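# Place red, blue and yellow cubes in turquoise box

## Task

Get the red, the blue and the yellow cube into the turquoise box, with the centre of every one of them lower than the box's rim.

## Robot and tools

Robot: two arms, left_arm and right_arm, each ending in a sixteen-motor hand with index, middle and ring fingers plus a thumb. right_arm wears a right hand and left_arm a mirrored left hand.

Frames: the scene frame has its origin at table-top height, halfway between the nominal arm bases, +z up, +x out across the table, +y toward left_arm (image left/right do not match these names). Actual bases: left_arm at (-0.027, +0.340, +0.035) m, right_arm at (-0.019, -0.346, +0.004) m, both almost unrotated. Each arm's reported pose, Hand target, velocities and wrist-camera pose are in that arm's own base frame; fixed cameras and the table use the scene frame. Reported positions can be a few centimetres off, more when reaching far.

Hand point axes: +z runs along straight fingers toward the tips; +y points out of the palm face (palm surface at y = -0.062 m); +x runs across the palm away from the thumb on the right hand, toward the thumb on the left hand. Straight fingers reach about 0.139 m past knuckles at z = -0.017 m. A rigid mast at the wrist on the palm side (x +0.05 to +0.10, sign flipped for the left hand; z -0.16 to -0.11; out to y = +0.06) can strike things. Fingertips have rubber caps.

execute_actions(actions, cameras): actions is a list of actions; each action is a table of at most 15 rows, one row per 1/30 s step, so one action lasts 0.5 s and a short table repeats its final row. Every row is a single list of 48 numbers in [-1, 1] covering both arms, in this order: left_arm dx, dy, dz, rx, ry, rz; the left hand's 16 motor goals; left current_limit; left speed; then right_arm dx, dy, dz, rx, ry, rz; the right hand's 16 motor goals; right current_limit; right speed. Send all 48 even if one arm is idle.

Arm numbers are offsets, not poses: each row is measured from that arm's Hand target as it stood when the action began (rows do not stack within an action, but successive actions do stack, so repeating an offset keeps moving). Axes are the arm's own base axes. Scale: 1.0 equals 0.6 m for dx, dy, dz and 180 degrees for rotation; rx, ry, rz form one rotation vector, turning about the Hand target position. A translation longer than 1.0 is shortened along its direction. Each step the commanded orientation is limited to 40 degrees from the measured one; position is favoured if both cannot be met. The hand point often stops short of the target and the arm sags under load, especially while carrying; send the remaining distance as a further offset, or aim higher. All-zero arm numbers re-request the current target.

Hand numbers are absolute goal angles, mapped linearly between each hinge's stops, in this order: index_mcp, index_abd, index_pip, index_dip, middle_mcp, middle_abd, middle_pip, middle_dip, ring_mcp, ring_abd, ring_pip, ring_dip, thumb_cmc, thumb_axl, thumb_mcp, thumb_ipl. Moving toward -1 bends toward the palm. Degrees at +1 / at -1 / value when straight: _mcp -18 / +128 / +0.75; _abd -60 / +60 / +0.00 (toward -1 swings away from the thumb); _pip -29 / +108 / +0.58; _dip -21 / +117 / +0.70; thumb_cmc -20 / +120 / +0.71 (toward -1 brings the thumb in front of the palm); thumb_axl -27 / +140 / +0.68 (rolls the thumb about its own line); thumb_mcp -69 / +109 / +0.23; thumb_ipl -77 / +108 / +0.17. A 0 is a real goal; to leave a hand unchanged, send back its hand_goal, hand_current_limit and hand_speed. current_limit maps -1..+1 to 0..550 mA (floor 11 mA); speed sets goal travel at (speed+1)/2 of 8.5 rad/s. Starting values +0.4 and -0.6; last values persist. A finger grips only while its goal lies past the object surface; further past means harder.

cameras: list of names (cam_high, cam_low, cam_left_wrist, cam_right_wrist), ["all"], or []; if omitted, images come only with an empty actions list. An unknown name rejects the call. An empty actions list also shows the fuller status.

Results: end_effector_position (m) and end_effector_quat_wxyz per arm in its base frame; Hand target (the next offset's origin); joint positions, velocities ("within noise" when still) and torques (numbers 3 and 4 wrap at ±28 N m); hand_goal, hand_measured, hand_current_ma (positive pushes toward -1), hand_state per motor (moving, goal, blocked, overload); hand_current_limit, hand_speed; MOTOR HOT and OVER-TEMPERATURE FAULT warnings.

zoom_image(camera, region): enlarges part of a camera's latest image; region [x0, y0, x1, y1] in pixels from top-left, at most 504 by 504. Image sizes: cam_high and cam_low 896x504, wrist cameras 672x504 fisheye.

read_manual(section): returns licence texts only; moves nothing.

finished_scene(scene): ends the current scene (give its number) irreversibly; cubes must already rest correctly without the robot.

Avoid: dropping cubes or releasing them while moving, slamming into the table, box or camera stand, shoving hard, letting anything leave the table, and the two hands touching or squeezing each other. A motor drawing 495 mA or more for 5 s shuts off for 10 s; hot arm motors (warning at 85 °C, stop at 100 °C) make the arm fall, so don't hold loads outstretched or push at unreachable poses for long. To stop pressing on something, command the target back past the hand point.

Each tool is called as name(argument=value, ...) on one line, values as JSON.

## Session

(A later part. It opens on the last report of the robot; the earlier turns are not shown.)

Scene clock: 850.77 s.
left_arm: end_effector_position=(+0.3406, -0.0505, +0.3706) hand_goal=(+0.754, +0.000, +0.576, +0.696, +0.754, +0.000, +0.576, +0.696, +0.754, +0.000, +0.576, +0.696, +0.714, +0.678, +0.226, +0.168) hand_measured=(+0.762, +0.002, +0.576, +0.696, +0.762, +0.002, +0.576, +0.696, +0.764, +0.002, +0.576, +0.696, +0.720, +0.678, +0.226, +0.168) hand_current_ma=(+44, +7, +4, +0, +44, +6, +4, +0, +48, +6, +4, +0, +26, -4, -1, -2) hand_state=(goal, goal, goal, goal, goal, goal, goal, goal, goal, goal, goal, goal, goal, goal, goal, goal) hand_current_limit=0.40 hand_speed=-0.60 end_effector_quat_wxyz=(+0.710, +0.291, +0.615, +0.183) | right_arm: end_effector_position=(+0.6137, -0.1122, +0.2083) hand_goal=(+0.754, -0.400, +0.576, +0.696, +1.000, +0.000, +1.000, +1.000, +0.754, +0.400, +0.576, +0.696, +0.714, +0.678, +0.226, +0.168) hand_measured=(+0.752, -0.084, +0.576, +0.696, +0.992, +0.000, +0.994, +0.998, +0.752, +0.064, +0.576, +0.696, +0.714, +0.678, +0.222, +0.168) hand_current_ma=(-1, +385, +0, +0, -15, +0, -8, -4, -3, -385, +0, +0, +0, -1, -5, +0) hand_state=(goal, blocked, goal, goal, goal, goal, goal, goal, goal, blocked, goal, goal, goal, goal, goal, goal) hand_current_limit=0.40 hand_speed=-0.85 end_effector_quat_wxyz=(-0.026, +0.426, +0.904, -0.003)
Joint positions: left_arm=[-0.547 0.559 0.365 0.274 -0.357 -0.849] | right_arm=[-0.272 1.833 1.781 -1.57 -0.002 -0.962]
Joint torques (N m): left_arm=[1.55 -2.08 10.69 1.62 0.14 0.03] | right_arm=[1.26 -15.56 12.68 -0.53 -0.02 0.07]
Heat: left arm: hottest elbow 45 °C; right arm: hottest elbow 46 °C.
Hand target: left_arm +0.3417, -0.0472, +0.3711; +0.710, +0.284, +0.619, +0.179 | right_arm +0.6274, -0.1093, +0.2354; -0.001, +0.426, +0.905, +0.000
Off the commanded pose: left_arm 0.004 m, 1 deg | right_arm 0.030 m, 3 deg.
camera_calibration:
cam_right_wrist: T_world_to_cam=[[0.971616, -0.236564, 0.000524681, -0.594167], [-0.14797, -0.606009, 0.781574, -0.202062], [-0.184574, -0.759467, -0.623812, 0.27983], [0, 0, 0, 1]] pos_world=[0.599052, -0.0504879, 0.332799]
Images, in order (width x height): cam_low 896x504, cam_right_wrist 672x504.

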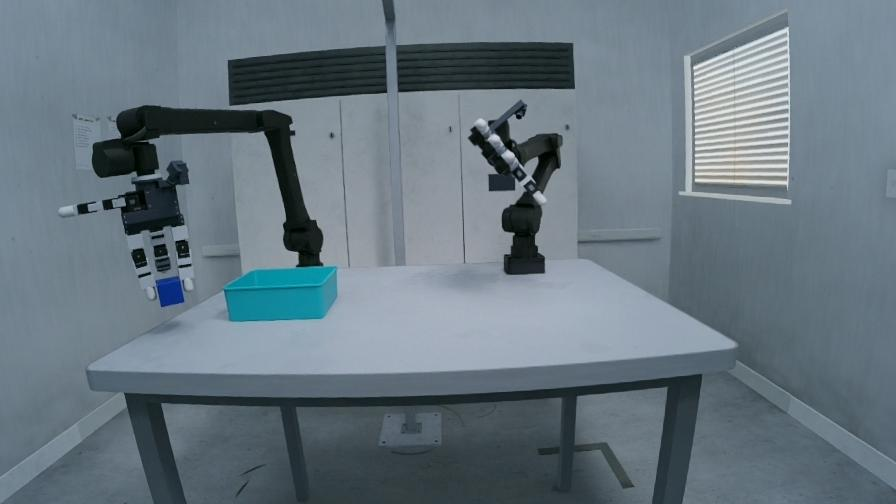

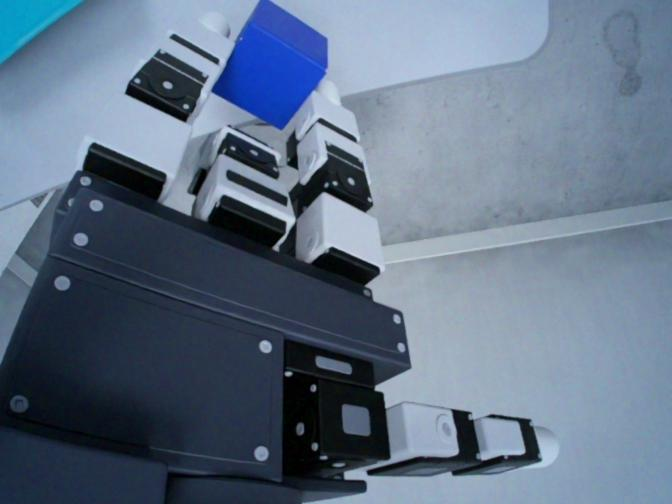

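execute_actions(actions=[[[0,0,0,0,0,0,0.754,0,0.576,0.696,0.754,0,0.576,0.696,0.754,0,0.576,0.696,0.714,0.678,0.226,0.168,0.4,-0.6,0,0,0.08,0,0,0,0.754,-0.4,0.576,0.696,1,0,1,1,0.754,0.4,0.576,0.696,0.714,0.678,0.226,0.168,0.4,-0.85]],[[0,0,0,0,0,0,0.754,0,0.576,0.696,0.754,0,0.576,0.696,0.754,0,0.576,0.696,0.714,0.678,0.226,0.168,0.4,-0.6,-0.045,0.04,0.03,0,0,0.025,0.754,-0.4,0.576,0.696,1,0,1,1,0.754,0.4,0.576,0.696,0.714,0.678,0.226,0.168,0.4,-0.85]],[[0,0,0,0,0,0,0.754,0,0.576,0.696,0.754,0,0.576,0.696,0.754,0,0.576,0.696,0.714,0.678,0.226,0.168,0.4,-0.6,-0.075,0.062,0,0,0,0.036,0.754,-0.4,0.576,0.696,1,0,1,1,0.754,0.4,0.576,0.696,0.714,0.678,0.226,0.168,0.4,-0.85]],[[0,0,0,0,0,0,0.754,0,0.576,0.696,0.754,0,0.576,0.696,0.754,0,0.576,0.696,0.714,0.678,0.226,0.168,0.4,-0.6,-0.075,0.062,0,0,0,0.036,0.754,-0.4,0.576,0.696,1,0,1,1,0.754,0.4,0.576,0.696,0.714,0.678,0.226,0.168,0.4,-0.85]],[[0,0,0,0,0,0,0.754,0,0.576,0.696,0.754,0,0.576,0.696,0.754,0,0.576,0.696,0.714,0.678,0.226,0.168,0.4,-0.6,-0.075,0.062,0,0,0,0.036,0.754,-0.4,0.576,0.696,1,0,1,1,0.754,0.4,0.576,0.696,0.714,0.678,0.226,0.168,0.4,-0.85]],[[0,0,0,0,0,0,0.754,0,0.576,0.696,0.754,0,0.576,0.696,0.754,0,0.576,0.696,0.714,0.678,0.226,0.168,0.4,-0.6,-0.075,0.062,0,0,0,0.036,0.754,-0.4,0.576,0.696,1,0,1,1,0.754,0.4,0.576,0.696,0.714,0.678,0.226,0.168,0.4,-0.85]],[[0,0,0,0,0,0,0.754,0,0.576,0.696,0.754,0,0.576,0.696,0.754,0,0.576,0.696,0.714,0.678,0.226,0.168,0.4,-0.6,-0.075,0.062,0,0,0,0.036,0.754,-0.4,0.576,0.696,1,0,1,1,0.754,0.4,0.576,0.696,0.714,0.678,0.226,0.168,0.4,-0.85]],[[0,0,0,0,0,0,0.754,0,0.576,0.696,0.754,0,0.576,0.696,0.754,0,0.576,0.696,0.714,0.678,0.226,0.168,0.4,-0.6,-0.075,0.062,0,0,0,0.036,0.754,-0.4,0.576,0.696,1,0,1,1,0.754,0.4,0.576,0.696,0.714,0.678,0.226,0.168,0.4,-0.85]],[[0,0,0,0,0,0,0.754,0,0.576,0.696,0.754,0,0.576,0.696,0.754,0,0.576,0.696,0.714,0.678,0.226,0.168,0.4,-0.6,-0.05,0.038,0,0,0,0.032,0.754,-0.4,0.576,0.696,1,0,1,1,0.754,0.4,0.576,0.696,0.714,0.678,0.226,0.168,0.4,-0.85]]], cameras=["cam_high","cam_low","cam_right_wrist"])

zoom_image(camera="cam_high", region=[220, 300, 440, 504])

Scene clock: 917.47 s.
left_arm: end_effector_position=(+0.3406, -0.0505, +0.3706) hand_goal=(+0.754, +0.000, +0.576, +0.696, +0.754, +0.000, +0.576, +0.696, +0.754, +0.000, +0.576, +0.696, +0.714, +0.678, +0.226, +0.168) hand_measured=(+0.762, +0.002, +0.576, +0.696, +0.762, +0.002, +0.576, +0.696, +0.764, +0.002, +0.576, +0.696, +0.720, +0.678, +0.226, +0.168) hand_current_ma=(+44, +7, +4, +0, +44, +6, +4, +0, +48, +6, +4, +0, +26, -4, -1, -2) hand_state=(goal, goal, goal, goal, goal, goal, goal, goal, goal, goal, goal, goal, goal, goal, goal, goal) hand_current_limit=0.40 hand_speed=-0.60 end_effector_quat_wxyz=(+0.710, +0.291, +0.615, +0.183) | right_arm: end_effector_position=(+0.3062, +0.1578, +0.2985) hand_goal=(+0.754, -0.400, +0.576, +0.696, +1.000, +0.000, +1.000, +1.000, +0.754, +0.400, +0.576, +0.696, +0.714, +0.678, +0.226, +0.168) hand_measured=(+0.754, -0.084, +0.576, +0.696, +0.992, +0.000, +0.994, +0.998, +0.752, +0.064, +0.576, +0.696, +0.714, +0.678, +0.222, +0.168) hand_current_ma=(+0, +385, +0, +0, -14, +0, -8, -4, -2, -385, -1, +0, +0, -1, -5, +0) hand_state=(goal, blocked, goal, goal, goal, goal, goal, goal, goal, blocked, goal, goal, goal, goal, goal, goal) hand_current_limit=0.40 hand_speed=-0.85 end_effector_quat_wxyz=(+0.009, +0.021, +1.000, +0.005)
Joint positions: left_arm=[-0.547 0.559 0.365 0.274 -0.357 -0.849] | right_arm=[0.257 1.086 1.211 -1.675 -0.004 -1.273]
Joint torques (N m): left_arm=[1.55 -2.08 10.69 1.62 0.13 0.03] | right_arm=[1.08 -4.89 8.61 -0.12 -0.13 -0.12]
Heat: left arm: hottest elbow 46 °C; right arm: hottest elbow 52 °C.
Hand target: left_arm +0.3417, -0.0472, +0.3711; +0.710, +0.284, +0.619, +0.179 | right_arm +0.3004, +0.1606, +0.3014; -0.001, +0.011, +1.000, +0.000
Off the commanded pose: left_arm 0.004 m, 1 deg | right_arm 0.007 m, 2 deg.
joint sent to its limit (right arm) — joint 4 (wrist pitch), lower limit. The joint targets still meet the commanded pose.
camera_calibration:
cam_right_wrist: T_world_to_cam=[[0.822495, 0.56416, 0.0722876, -0.333625], [0.30295, -0.542104, 0.783801, -0.3032], [0.481377, -0.622773, -0.61679, 0.256942], [0, 0, 0, 1]] pos_world=[0.242573, 0.183868, 0.420245]
Images, in order (width x height): cam_high 896x504, cam_low 896x504, cam_right_wrist 672x504.

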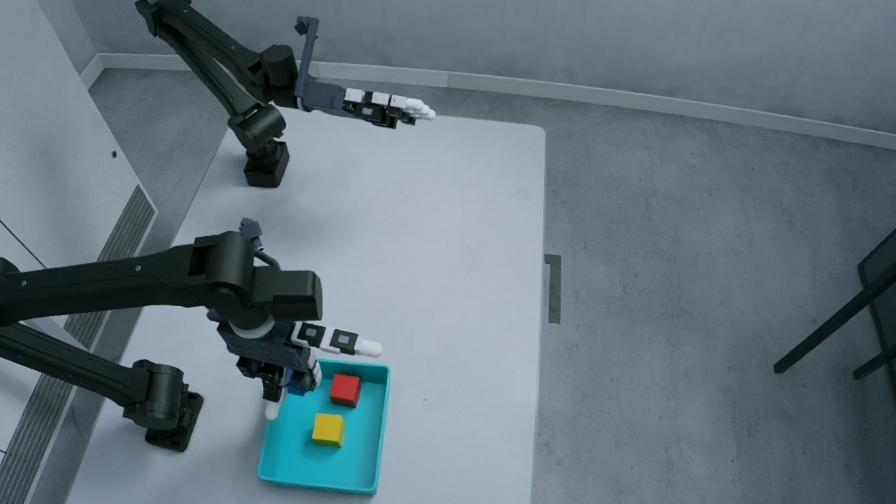

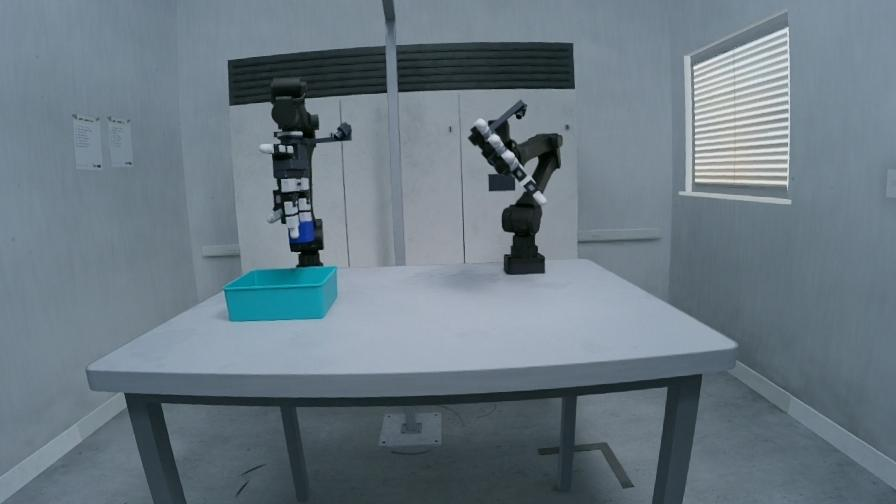

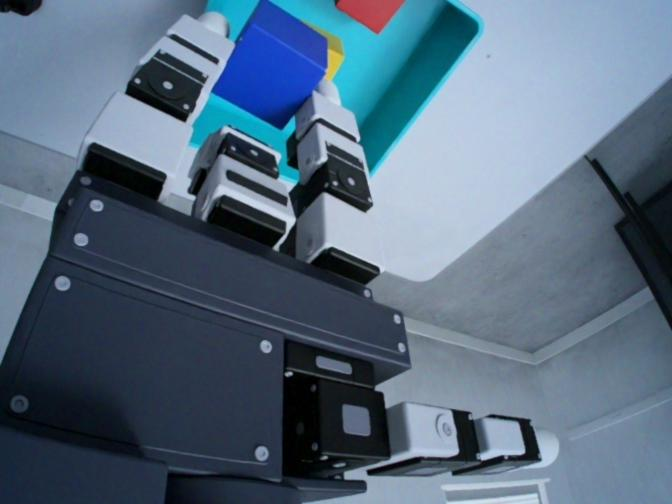

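Scaled by 2.291.

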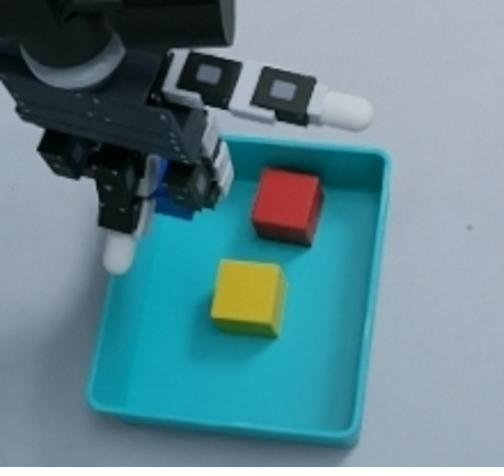

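execute_actions(actions=[[[0,0,0,0,0,0,0.754,0,0.576,0.696,0.754,0,0.576,0.696,0.754,0,0.576,0.696,0.714,0.678,0.226,0.168,0.4,-0.6,0.0617,-0.0443,-0.01,0,0,-0.1655,0.754,-0.4,0.576,0.696,1,0,1,1,0.754,0.4,0.576,0.696,0.714,0.678,0.226,0.168,0.4,-0.85]],[[0,0,0,0,0,0,0.754,0,0.576,0.696,0.754,0,0.576,0.696,0.754,0,0.576,0.696,0.714,0.678,0.226,0.168,0.4,-0.6,0.0425,-0.0765,-0.02,0,0,-0.1655,0.754,-0.4,0.576,0.696,1,0,1,1,0.754,0.4,0.576,0.696,0.714,0.678,0.226,0.168,0.4,-0.85]],[[0,0,0,0,0,0,0.754,0,0.576,0.696,0.754,0,0.576,0.696,0.754,0,0.576,0.696,0.714,0.678,0.226,0.168,0.4,-0.6,0.0097,-0.0945,-0.02,0,0,-0.1655,0.754,-0.4,0.576,0.696,1,0,1,1,0.754,0.4,0.576,0.696,0.714,0.678,0.226,0.168,0.4,-0.85]],[[0,0,0,0,0,0,0.754,0,0.576,0.696,0.754,0,0.576,0.696,0.754,0,0.576,0.696,0.714,0.678,0.226,0.168,0.4,-0.6,-0.0278,-0.0942,0,0,0,-0.1655,0.754,-0.4,0.576,0.696,1,0,1,1,0.754,0.4,0.576,0.696,0.714,0.678,0.226,0.168,0.4,-0.85]],[[0,0,0,0,0,0,0.754,0,0.576,0.696,0.754,0,0.576,0.696,0.754,0,0.576,0.696,0.714,0.678,0.226,0.168,0.4,-0.6,-0.06,-0.0752,0,0,0,-0.1655,0.754,-0.4,0.576,0.696,1,0,1,1,0.754,0.4,0.576,0.696,0.714,0.678,0.226,0.168,0.4,-0.85]],[[0,0,0,0,0,0,0.754,0,0.576,0.696,0.754,0,0.576,0.696,0.754,0,0.576,0.696,0.714,0.678,0.226,0.168,0.4,-0.6,-0.0783,-0.0427,0,0,0,-0.165,0.754,-0.4,0.576,0.696,1,0,1,1,0.754,0.4,0.576,0.696,0.714,0.678,0.226,0.168,0.4,-0.85]]], cameras=["cam_high","cam_low","cam_right_wrist"])

zoom_image(camera="cam_high", region=[220, 300, 440, 504])

Scene clock: 1019.70 s.
left_arm: end_effector_position=(+0.3406, -0.0505, +0.3706) hand_goal=(+0.754, +0.000, +0.576, +0.696, +0.754, +0.000, +0.576, +0.696, +0.754, +0.000, +0.576, +0.696, +0.714, +0.678, +0.226, +0.168) hand_measured=(+0.762, +0.002, +0.576, +0.696, +0.762, +0.002, +0.576, +0.696, +0.764, +0.002, +0.576, +0.696, +0.720, +0.678, +0.226, +0.168) hand_current_ma=(+44, +7, +4, +0, +44, +6, +4, +0, +48, +6, +4, +0, +26, -4, -1, -2) hand_state=(goal, goal, goal, goal, goal, goal, goal, goal, goal, goal, goal, goal, goal, goal, goal, goal) hand_current_limit=0.40 hand_speed=-0.60 end_effector_quat_wxyz=(+0.710, +0.291, +0.615, +0.183) | right_arm: end_effector_position=(+0.2645, -0.0920, +0.2683) hand_goal=(+0.754, -0.400, +0.576, +0.696, +1.000, +0.000, +1.000, +1.000, +0.754, +0.400, +0.576, +0.696, +0.714, +0.678, +0.226, +0.168) hand_measured=(+0.754, -0.084, +0.576, +0.696, +0.992, +0.000, +0.994, +0.998, +0.752, +0.064, +0.576, +0.696, +0.714, +0.678, +0.222, +0.168) hand_current_ma=(+0, +385, +0, +0, -14, +0, -8, -4, -2, -385, -1, +0, +0, -1, -5, +0) hand_state=(goal, blocked, goal, goal, goal, goal, goal, goal, goal, blocked, goal, goal, goal, goal, goal, goal) hand_current_limit=0.40 hand_speed=-0.85 end_effector_quat_wxyz=(-0.003, +1.000, +0.013, -0.006)
Joint positions: left_arm=[-0.547 0.559 0.365 0.274 -0.357 -0.849] | right_arm=[-0.024 1.089 1.137 -1.631 -0.005 1.52]
Joint torques (N m): left_arm=[1.55 -2.08 10.69 1.62 0.14 0.03] | right_arm=[-0.97 -3.25 9.61 0.18 0.07 0.07]
Heat: left arm: hottest elbow 46 °C; right arm: hottest elbow 43 °C.
Hand target: left_arm +0.3417, -0.0472, +0.3711; +0.710, +0.284, +0.619, +0.179 | right_arm +0.2691, -0.0958, +0.2714; +0.000, +1.000, +0.000, +0.001
Off the commanded pose: left_arm 0.004 m, 1 deg | right_arm 0.007 m, 2 deg.
camera_calibration:
cam_right_wrist: T_world_to_cam=[[-0.782755, -0.619654, 0.0576595, 0.16341], [-0.343691, 0.507669, 0.790031, -0.136386], [-0.518817, 0.598583, -0.610349, 0.477925], [0, 0, 0, 1]] pos_world=[0.328991, -0.115582, 0.390028]
Images, in order (width x height): cam_high 896x504, cam_low 896x504, cam_right_wrist 672x504.

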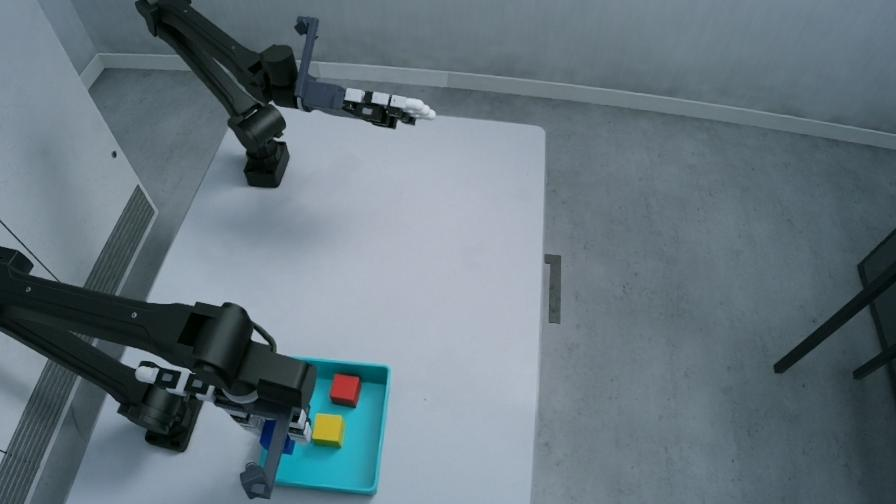

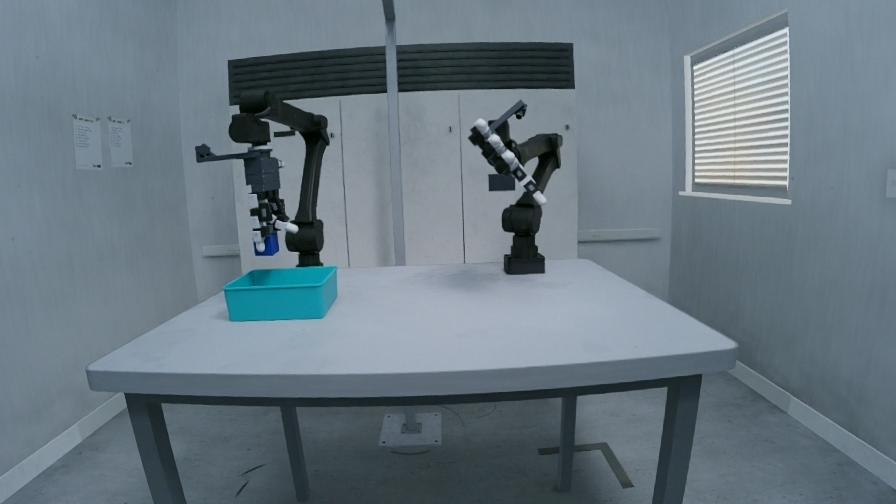

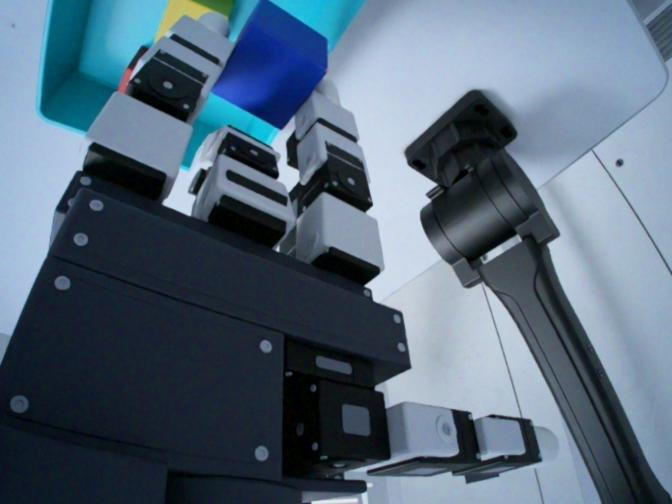

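Scaled by 2.291.

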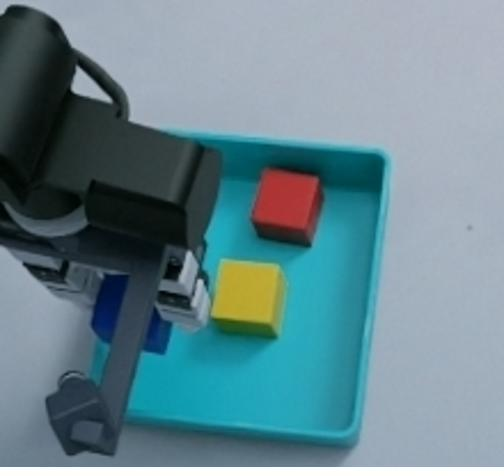

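execute_actions(actions=[[[0,0,0,0,0,0,0.754,0,0.576,0.696,0.754,0,0.576,0.696,0.754,0,0.576,0.696,0.714,0.678,0.226,0.168,0.4,-0.6,0.01,0,-0.06,0,0,0,0.754,-0.4,0.576,0.696,1,0,1,1,0.754,0.4,0.576,0.696,0.714,0.678,0.226,0.168,0.4,-0.85]],[[0,0,0,0,0,0,0.754,0,0.576,0.696,0.754,0,0.576,0.696,0.754,0,0.576,0.696,0.714,0.678,0.226,0.168,0.4,-0.6,0,0,-0.06,0,0,0,0.754,-0.4,0.576,0.696,1,0,1,1,0.754,0.4,0.576,0.696,0.714,0.678,0.226,0.168,0.4,-0.85]],[[0,0,0,0,0,0,0.754,0,0.576,0.696,0.754,0,0.576,0.696,0.754,0,0.576,0.696,0.714,0.678,0.226,0.168,0.4,-0.6,0,0,-0.05,0,0,0,0.754,-0.4,0.576,0.696,1,0,1,1,0.754,0.4,0.576,0.696,0.714,0.678,0.226,0.168,0.4,-0.85]]], cameras=["cam_high","cam_low","cam_right_wrist"])

zoom_image(camera="cam_high", region=[220, 300, 440, 504])

Scene clock: 1036.83 s.
left_arm: end_effector_position=(+0.3406, -0.0505, +0.3706) hand_goal=(+0.754, +0.000, +0.576, +0.696, +0.754, +0.000, +0.576, +0.696, +0.754, +0.000, +0.576, +0.696, +0.714, +0.678, +0.226, +0.168) hand_measured=(+0.762, +0.002, +0.576, +0.696, +0.762, +0.002, +0.576, +0.696, +0.764, +0.002, +0.576, +0.696, +0.720, +0.678, +0.226, +0.168) hand_current_ma=(+44, +7, +4, +0, +44, +6, +4, +0, +48, +6, +4, +0, +26, -4, -1, -2) hand_state=(goal, goal, goal, goal, goal, goal, goal, goal, goal, goal, goal, goal, goal, goal, goal, goal) hand_current_limit=0.40 hand_speed=-0.60 end_effector_quat_wxyz=(+0.710, +0.291, +0.615, +0.183) | right_arm: end_effector_position=(+0.2728, -0.0926, +0.1748) hand_goal=(+0.754, -0.400, +0.576, +0.696, +1.000, +0.000, +1.000, +1.000, +0.754, +0.400, +0.576, +0.696, +0.714, +0.678, +0.226, +0.168) hand_measured=(+0.754, -0.084, +0.576, +0.696, +0.992, +0.000, +0.994, +0.998, +0.752, +0.066, +0.576, +0.696, +0.714, +0.678, +0.222, +0.168) hand_current_ma=(+0, +385, +0, +0, -14, +0, -8, -4, -2, -385, -1, +0, +0, -1, -6, +0) hand_state=(goal, blocked, goal, goal, goal, goal, goal, goal, goal, blocked, goal, goal, goal, goal, goal, goal) hand_current_limit=0.40 hand_speed=-0.85 end_effector_quat_wxyz=(-0.001, +1.000, +0.011, -0.001)
Joint positions: left_arm=[-0.547 0.559 0.365 0.274 -0.357 -0.849] | right_arm=[-0.024 1.127 0.918 -1.364 -0.003 1.525]
Joint torques (N m): left_arm=[1.55 -2.08 10.69 1.62 0.13 0.03] | right_arm=[-0.97 -3.37 7.91 0.65 0.03 0.06]
Heat: left arm: hottest elbow 46 °C; right arm: hottest elbow 44 °C.
Hand target: left_arm +0.3417, -0.0472, +0.3711; +0.710, +0.284, +0.619, +0.179 | right_arm +0.2752, -0.0958, +0.1694; +0.000, +1.000, +0.000, +0.001
Off the commanded pose: left_arm 0.004 m, 1 deg | right_arm 0.007 m, 1 deg.
camera_calibration:
cam_right_wrist: T_world_to_cam=[[-0.786598, -0.615292, 0.0517663, 0.177334], [-0.348682, 0.511818, 0.785152, -0.0567905], [-0.509592, 0.599549, -0.617136, 0.424251], [0, 0, 0, 1]] pos_world=[0.335884, -0.11618, 0.29723]
Images, in order (width x height): cam_high 896x504, cam_low 896x504, cam_right_wrist 672x504.

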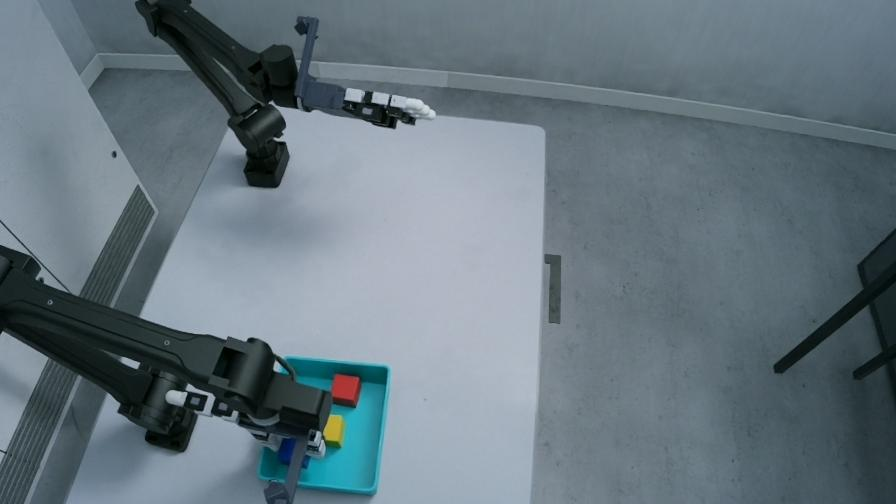

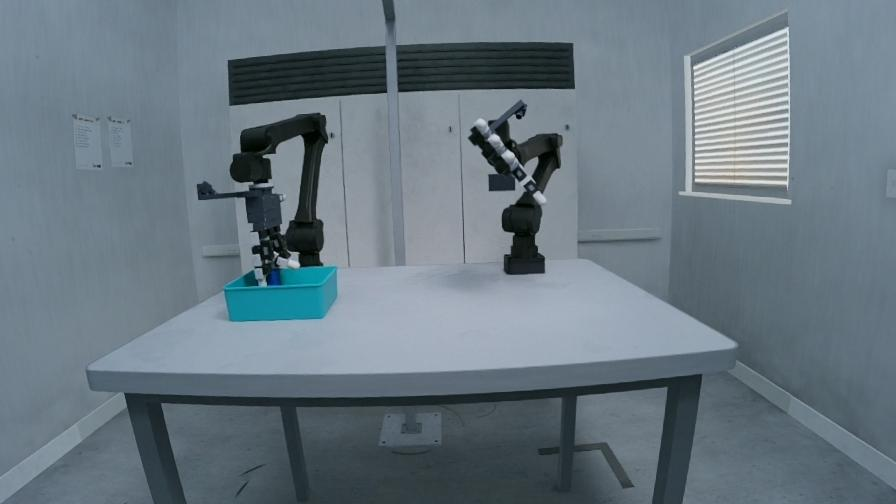

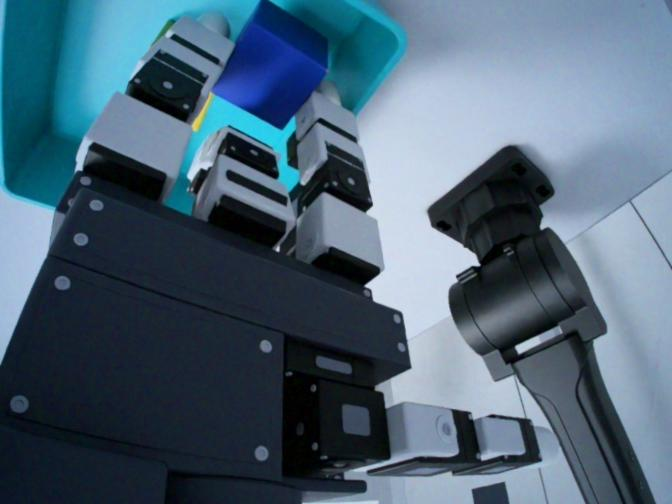

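Scaled by 2.291.

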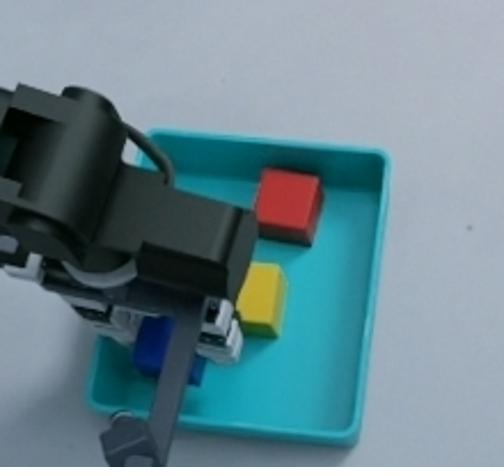

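execute_actions(actions=[[[0,0,0,0,0,0,0.754,0,0.576,0.696,0.754,0,0.576,0.696,0.754,0,0.576,0.696,0.714,0.678,0.226,0.168,0.4,-0.6,0,0,-0.03,0,0,0,0.754,-0.4,0.576,0.696,1,0,1,1,0.754,0.4,0.576,0.696,0.714,0.678,0.226,0.168,0.4,-0.85]],[[0,0,0,0,0,0,0.754,0,0.576,0.696,0.754,0,0.576,0.696,0.754,0,0.576,0.696,0.714,0.678,0.226,0.168,0.4,-0.6,0,0,0,0,0,0,0.754,-0.05,0.576,0.696,1,0,1,1,0.754,0.03,0.576,0.696,0.714,0.678,0.226,0.168,0.4,-0.85]],[[0,0,0,0,0,0,0.754,0,0.576,0.696,0.754,0,0.576,0.696,0.754,0,0.576,0.696,0.714,0.678,0.226,0.168,0.4,-0.6,0,0,0,0,0,0,0.754,0.02,0.576,0.696,1,0,1,1,0.754,-0.07,0.576,0.696,0.714,0.678,0.226,0.168,0.4,-0.85]]], cameras=["cam_high","cam_right_wrist"])

Scene clock: 1046.13 s.
left_arm: end_effector_position=(+0.3406, -0.0505, +0.3706) hand_goal=(+0.754, +0.000, +0.576, +0.696, +0.754, +0.000, +0.576, +0.696, +0.754, +0.000, +0.576, +0.696, +0.714, +0.678, +0.226, +0.168) hand_measured=(+0.762, +0.002, +0.576, +0.696, +0.762, +0.002, +0.576, +0.696, +0.764, +0.002, +0.576, +0.696, +0.720, +0.678, +0.226, +0.168) hand_current_ma=(+44, +7, +4, +0, +44, +6, +4, +0, +48, +6, +4, +0, +26, -4, -1, -2) hand_state=(goal, goal, goal, goal, goal, goal, goal, goal, goal, goal, goal, goal, goal, goal, goal, goal) hand_current_limit=0.40 hand_speed=-0.60 end_effector_quat_wxyz=(+0.710, +0.291, +0.615, +0.183) | right_arm: end_effector_position=(+0.2796, -0.0927, +0.1730) hand_goal=(+0.754, +0.020, +0.576, +0.696, +1.000, +0.000, +1.000, +1.000, +0.754, -0.070, +0.576, +0.696, +0.714, +0.678, +0.226, +0.168) hand_measured=(+0.754, +0.064, +0.576, +0.694, +0.992, +0.000, +0.994, +0.998, +0.752, -0.066, +0.576, +0.696, +0.714, +0.678, +0.222, +0.168) hand_current_ma=(+1, +100, +0, -2, -14, +0, -8, -4, -2, +4, -1, +0, +0, -1, -6, +0) hand_state=(goal, blocked, goal, goal, goal, goal, goal, goal, goal, goal, goal, goal, goal, goal, goal, goal) hand_current_limit=0.40 hand_speed=-0.85 end_effector_quat_wxyz=(-0.001, +1.000, +0.008, +0.015)
Joint positions: left_arm=[-0.547 0.559 0.365 0.274 -0.357 -0.849] | right_arm=[-0.024 1.126 0.914 -1.329 -0.003 1.53]
Joint torques (N m): left_arm=[1.61 -2.02 10.69 1.61 0.14 0.03] | right_arm=[-0.73 -2.55 5.41 1.22 0.02 0.02]
Heat: left arm: hottest elbow 46 °C; right arm: hottest elbow 44 °C.
Hand target: left_arm +0.3417, -0.0472, +0.3711; +0.710, +0.284, +0.619, +0.179 | right_arm +0.2751, -0.0958, +0.1513; +0.000, +1.000, +0.000, +0.001
Off the commanded pose: left_arm 0.004 m, 1 deg | right_arm 0.022 m, 2 deg.
camera_calibration:
cam_right_wrist: T_world_to_cam=[[-0.790906, -0.611356, 0.0266682, 0.188636], [-0.371394, 0.514193, 0.773093, -0.0443021], [-0.486347, 0.60154, -0.633732, 0.423219], [0, 0, 0, 1]] pos_world=[0.338571, -0.11648, 0.297427]
Images, in order (width x height): cam_high 896x504, cam_right_wrist 672x504.

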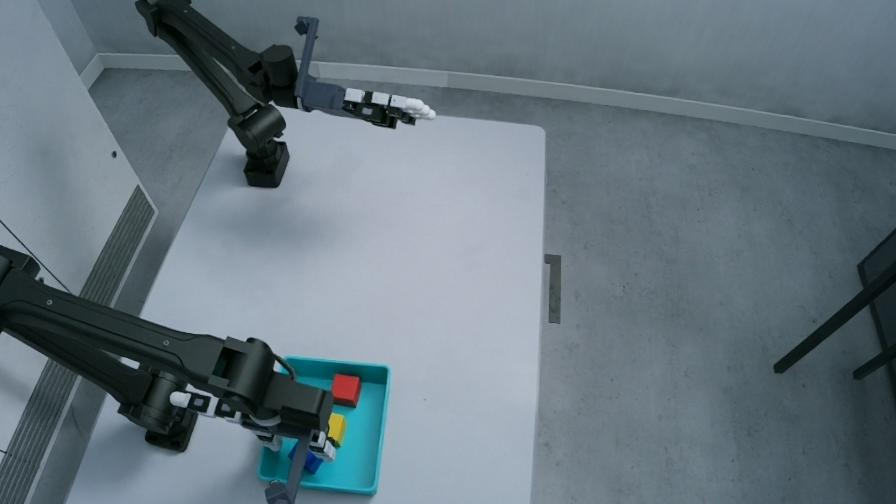

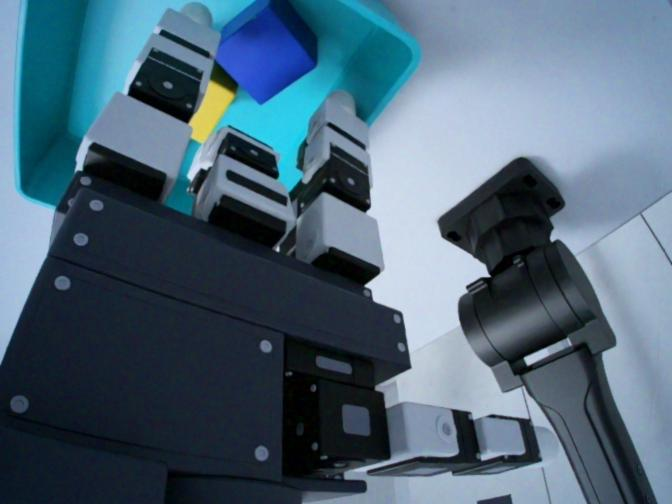

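zoom_image(camera="cam_right_wrist", region=[130, 0, 440, 200])

zoom_image(camera="cam_high", region=[240, 340, 400, 500])

Scaled by 1.626 from the camera's 672x504 image, which has a finer 960x720 frame.

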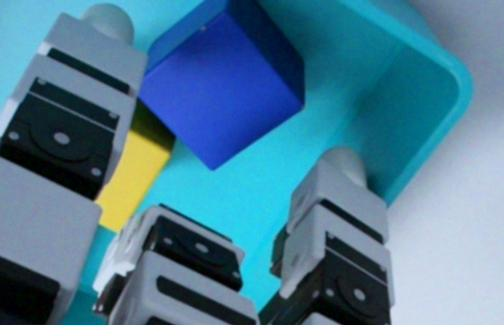

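Scaled by 3.150.

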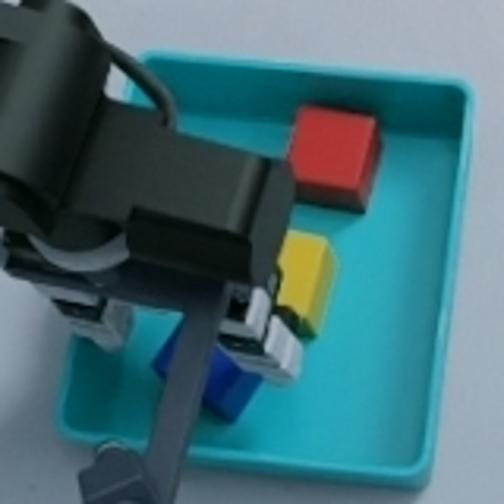

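execute_actions(actions=[[[0,0,0,0,0,0,0.754,0,0.576,0.696,0.754,0,0.576,0.696,0.754,0,0.576,0.696,0.714,0.678,0.226,0.168,0.4,-0.6,0.005,0,0.05,0,0,0,0.754,0.05,0.576,0.696,1,0,1,1,0.754,-0.07,0.576,0.696,0.714,0.678,0.226,0.168,0.4,-0.85]],[[0,0,0,0,0,0,0.754,0,0.576,0.696,0.754,0,0.576,0.696,0.754,0,0.576,0.696,0.714,0.678,0.226,0.168,0.4,-0.6,0,0,0.05,0,0,0,0.754,0.02,0.576,0.696,1,0,1,1,0.754,-0.07,0.576,0.696,0.714,0.678,0.226,0.168,0.4,-0.85]]], cameras=["cam_high","cam_low","cam_right_wrist"])

zoom_image(camera="cam_right_wrist", region=[130, 0, 440, 200])

Scene clock: 1090.20 s.
left_arm: end_effector_position=(+0.3406, -0.0505, +0.3706) hand_goal=(+0.754, +0.000, +0.576, +0.696, +0.754, +0.000, +0.576, +0.696, +0.754, +0.000, +0.576, +0.696, +0.714, +0.678, +0.226, +0.168) hand_measured=(+0.762, +0.002, +0.576, +0.696, +0.762, +0.002, +0.576, +0.696, +0.764, +0.002, +0.576, +0.696, +0.720, +0.678, +0.226, +0.168) hand_current_ma=(+44, +7, +4, +0, +44, +6, +4, +0, +48, +6, +4, +0, +26, -4, -1, -2) hand_state=(goal, goal, goal, goal, goal, goal, goal, goal, goal, goal, goal, goal, goal, goal, goal, goal) hand_current_limit=0.40 hand_speed=-0.60 end_effector_quat_wxyz=(+0.710, +0.291, +0.615, +0.183) | right_arm: end_effector_position=(+0.2677, -0.0924, +0.1931) hand_goal=(+0.754, +0.020, +0.576, +0.696, +1.000, +0.000, +1.000, +1.000, +0.754, -0.070, +0.576, +0.696, +0.714, +0.678, +0.226, +0.168) hand_measured=(+0.754, +0.010, +0.576, +0.694, +0.992, +0.000, +0.994, +0.998, +0.752, -0.068, +0.576, +0.696, +0.714, +0.678, +0.222, +0.168) hand_current_ma=(+0, -13, +0, -2, -14, +0, -8, -4, -2, +3, -1, +0, +0, -1, -6, +0) hand_state=(goal, goal, goal, goal, goal, goal, goal, goal, goal, goal, goal, goal, goal, goal, goal, goal) hand_current_limit=0.40 hand_speed=-0.85 end_effector_quat_wxyz=(-0.002, +1.000, +0.008, -0.016)
Joint positions: left_arm=[-0.547 0.559 0.365 0.274 -0.357 -0.849] | right_arm=[-0.024 1.126 0.964 -1.441 -0.003 1.53]
Joint torques (N m): left_arm=[1.61 -2.08 10.69 1.62 0.13 0.03] | right_arm=[-0.91 -4.25 12.1 -0.73 0.04 0.02]
Heat: left arm: hottest elbow 46 °C; right arm: hottest elbow 42 °C.
Hand target: left_arm +0.3417, -0.0472, +0.3711; +0.710, +0.284, +0.619, +0.179 | right_arm +0.2782, -0.0958, +0.2114; +0.000, +1.000, +0.000, +0.001
Off the commanded pose: left_arm 0.004 m, 1 deg | right_arm 0.021 m, 2 deg.
camera_calibration:
cam_right_wrist: T_world_to_cam=[[-0.78776, -0.61142, 0.0748324, 0.168789], [-0.322617, 0.513018, 0.795444, -0.0818936], [-0.524741, 0.602476, -0.60139, 0.434197], [0, 0, 0, 1]] pos_world=[0.334386, -0.11638, 0.313633]
Images, in order (width x height): cam_high 896x504, cam_low 896x504, cam_right_wrist 672x504.

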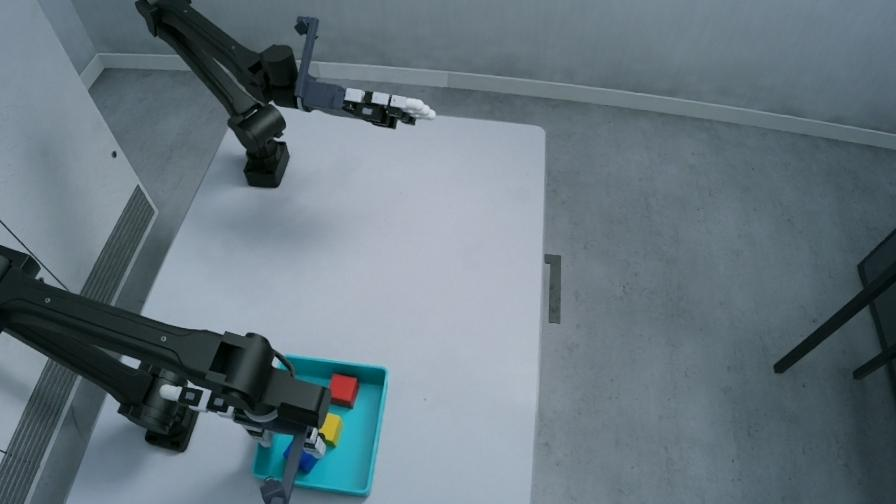

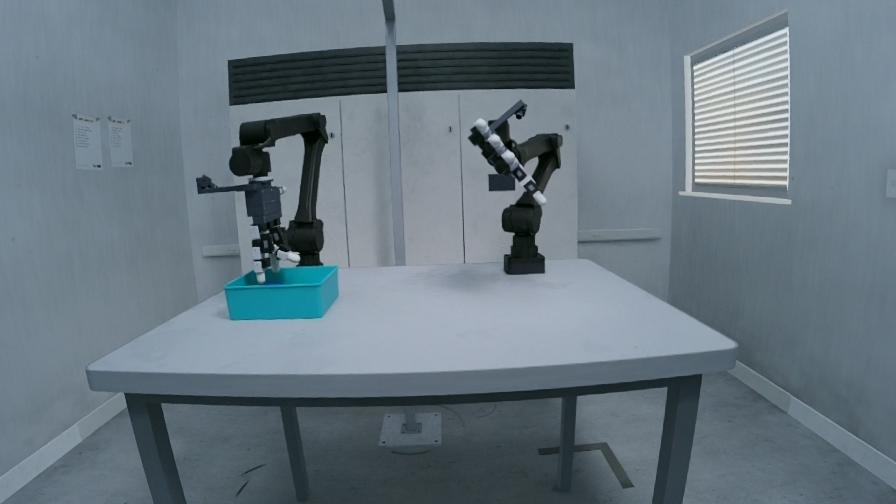

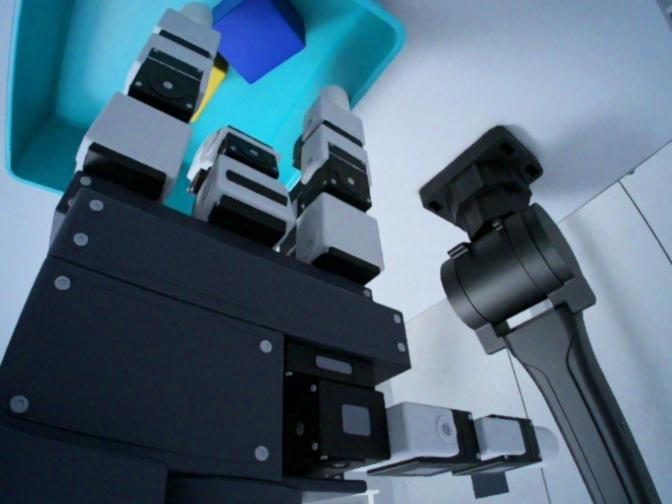

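Scaled by 1.626 from the camera's 672x504 image, which has a finer 960x720 frame.

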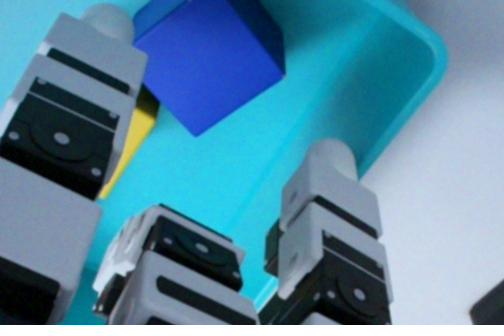

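execute_actions(actions=[[[0,0,0,0,0,0,0.754,0,0.576,0.696,0.754,0,0.576,0.696,0.754,0,0.576,0.696,0.714,0.678,0.226,0.168,0.4,-0.6,0.01,0,0.06,0,0,0,0.754,0,0.576,0.696,1,0,1,1,0.754,-0.05,0.576,0.696,0.714,0.678,0.226,0.168,0.4,-0.85]],[[0,0,0,0,0,0,0.754,0,0.576,0.696,0.754,0,0.576,0.696,0.754,0,0.576,0.696,0.714,0.678,0.226,0.168,0.4,-0.6,0,0,0.08,0,0,0,0.754,0,0.576,0.696,1,0,1,1,0.754,0,0.576,0.696,0.714,0.678,0.226,0.168,0.4,-0.85]],[[0,0,0,0,0,0,0.754,0,0.576,0.696,0.754,0,0.576,0.696,0.754,0,0.576,0.696,0.714,0.678,0.226,0.168,0.4,-0.6,0.08,0,0.03,0,0,0.15,0.754,0,0.576,0.696,1,0,1,1,0.754,0,0.576,0.696,0.714,0.678,0.226,0.168,0.4,-0.6]],[[0,0,0,0,0,0,0.754,0,0.576,0.696,0.754,0,0.576,0.696,0.754,0,0.576,0.696,0.714,0.678,0.226,0.168,0.4,-0.6,0.1,0.08,0,0,0,0.15,0.754,0,0.576,0.696,1,0,1,1,0.754,0,0.576,0.696,0.714,0.678,0.226,0.168,0.4,-0.6]],[[0,0,0,0,0,0,0.754,0,0.576,0.696,0.754,0,0.576,0.696,0.754,0,0.576,0.696,0.714,0.678,0.226,0.168,0.4,-0.6,0.08,0.12,0,0,0,0.1,0.754,0,0.576,0.696,1,0,1,1,0.754,0,0.576,0.696,0.714,0.678,0.226,0.168,0.4,-0.6]],[[0,0,0,0,0,0,0.754,0,0.576,0.696,0.754,0,0.576,0.696,0.754,0,0.576,0.696,0.714,0.678,0.226,0.168,0.4,-0.6,0.04,0.14,0,0,0,0.1,0.754,0,0.576,0.696,0.754,0,0.576,0.696,0.754,0,0.576,0.696,0.714,0.678,0.226,0.168,0.4,-0.6]]], cameras=["cam_high","cam_low","cam_right_wrist"])

zoom_image(camera="cam_high", region=[220, 320, 420, 504])

Scene clock: 1114.67 s.
left_arm: end_effector_position=(+0.3406, -0.0505, +0.3706) hand_goal=(+0.754, +0.000, +0.576, +0.696, +0.754, +0.000, +0.576, +0.696, +0.754, +0.000, +0.576, +0.696, +0.714, +0.678, +0.226, +0.168) hand_measured=(+0.762, +0.002, +0.576, +0.696, +0.762, +0.002, +0.576, +0.696, +0.764, +0.002, +0.576, +0.696, +0.720, +0.678, +0.226, +0.168) hand_current_ma=(+44, +7, +4, +0, +44, +6, +4, +0, +48, +6, +4, +0, +26, -4, -1, -2) hand_state=(goal, goal, goal, goal, goal, goal, goal, goal, goal, goal, goal, goal, goal, goal, goal, goal) hand_current_limit=0.40 hand_speed=-0.60 end_effector_quat_wxyz=(+0.710, +0.291, +0.615, +0.183) | right_arm: end_effector_position=(+0.4505, +0.1055, +0.2955) hand_goal=(+0.754, +0.000, +0.576, +0.696, +0.754, +0.000, +0.576, +0.696, +0.754, +0.000, +0.576, +0.696, +0.714, +0.678, +0.226, +0.168) hand_measured=(+0.754, -0.002, +0.576, +0.694, +0.754, +0.000, +0.578, +0.698, +0.752, -0.002, +0.576, +0.696, +0.714, +0.678, +0.222, +0.168) hand_current_ma=(-1, -1, +0, -2, +0, +0, +2, +3, -2, -2, -1, +0, +0, -1, -6, +0) hand_state=(goal, goal, goal, goal, goal, goal, goal, goal, goal, goal, goal, goal, goal, goal, goal, goal) hand_current_limit=0.40 hand_speed=-0.60 end_effector_quat_wxyz=(-0.006, +0.709, +0.705, -0.012)
Joint positions: left_arm=[-0.547 0.559 0.365 0.274 -0.357 -0.849] | right_arm=[0.339 1.372 1.451 -1.677 -0.001 0.346]
Joint torques (N m): left_arm=[1.55 -2.08 10.7 1.63 0.13 0.03] | right_arm=[-0.5 -7.24 12.55 -0.23 0.05 -0.13]
Heat: left arm: hottest elbow 46 °C; right arm: hottest elbow 44 °C.
Hand target: left_arm +0.3417, -0.0472, +0.3711; +0.710, +0.284, +0.619, +0.179 | right_arm +0.4641, +0.1081, +0.3134; -0.001, +0.707, +0.707, +0.000
Off the commanded pose: left_arm 0.004 m, 1 deg | right_arm 0.023 m, 2 deg.
joint sent to its limit (right arm) — joint 4 (wrist pitch), lower limit. The joint targets still meet the commanded pose.
camera_calibration:
cam_right_wrist: T_world_to_cam=[[0.594366, -0.80305, 0.0428916, -0.166933], [-0.502587, -0.329288, 0.79936, -0.0370596], [-0.627802, -0.496669, -0.59932, 0.634258], [0, 0, 0, 1]] pos_world=[0.478782, 0.168758, 0.416908]
Images, in order (width x height): cam_high 896x504, cam_low 896x504, cam_right_wrist 672x504.

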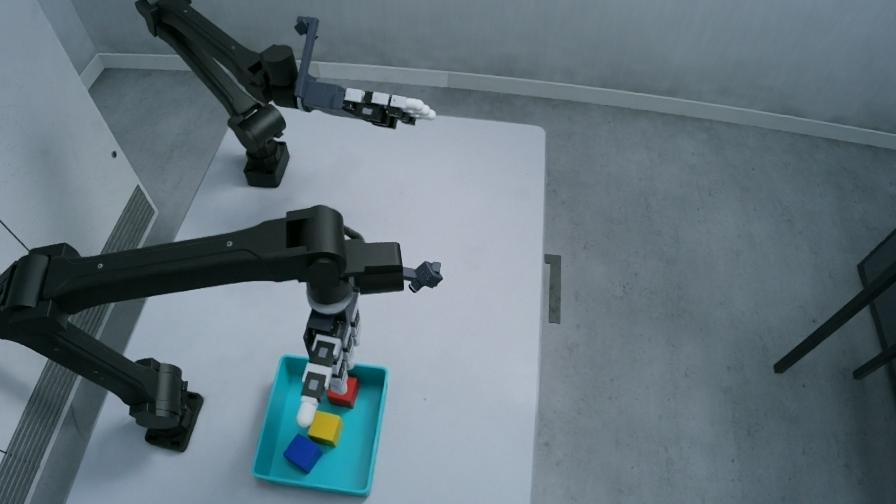

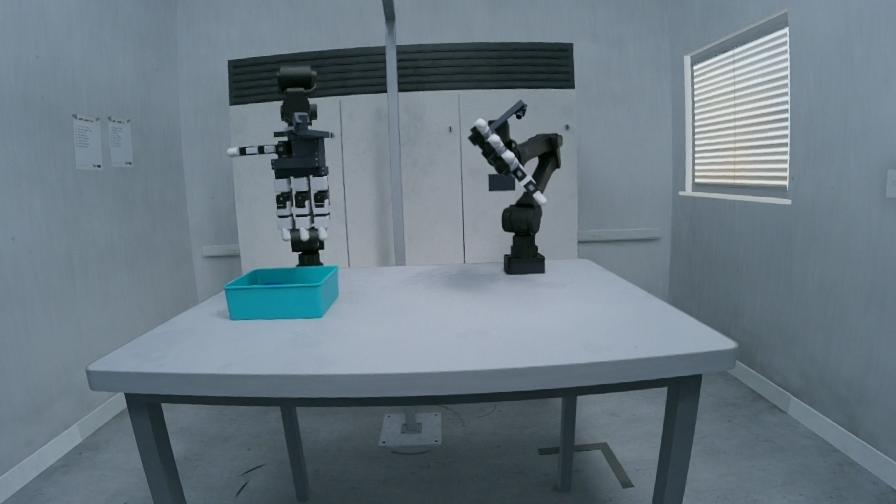

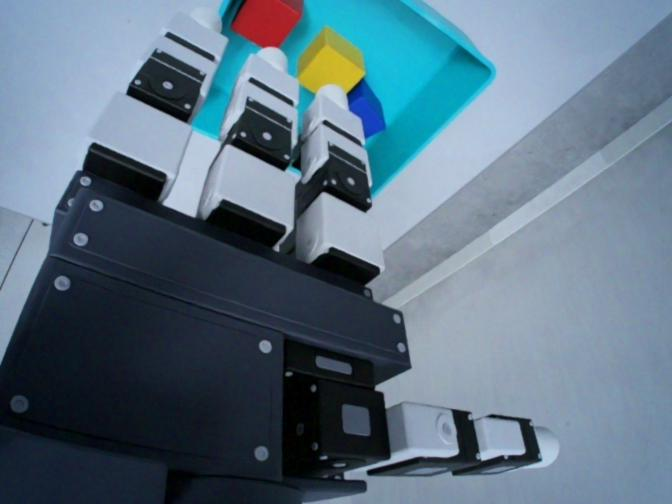

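Scaled by 2.520.

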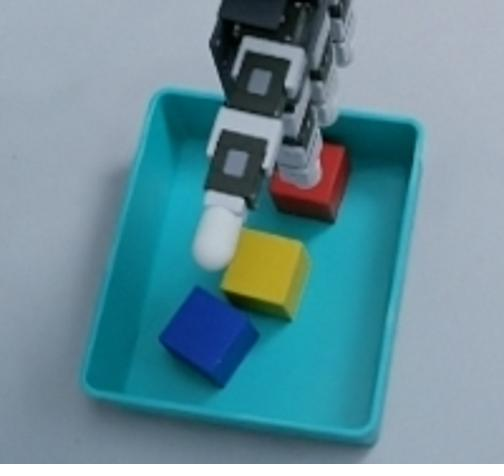

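zoom_image(camera="cam_low", region=[210, 250, 350, 330])

zoom_image(camera="cam_high", region=[270, 390, 360, 480])

Scaled by 3.600.

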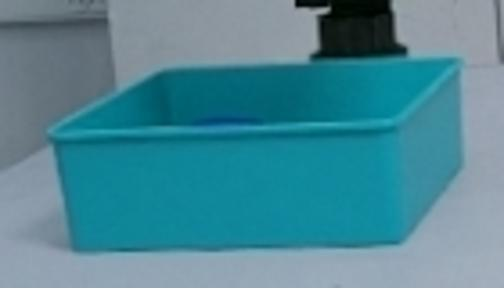

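Scaled by 5.600.

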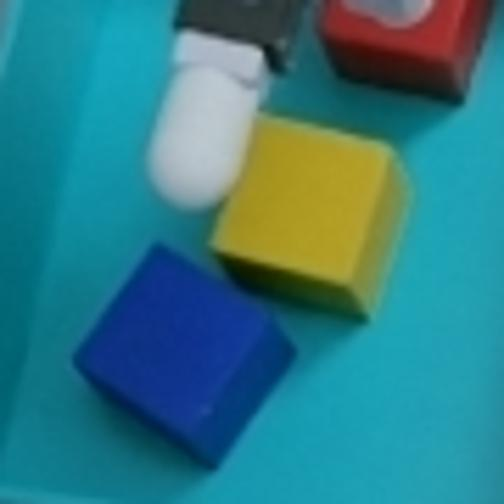

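finished_scene(scene=1)

The scene is finished: the task was done.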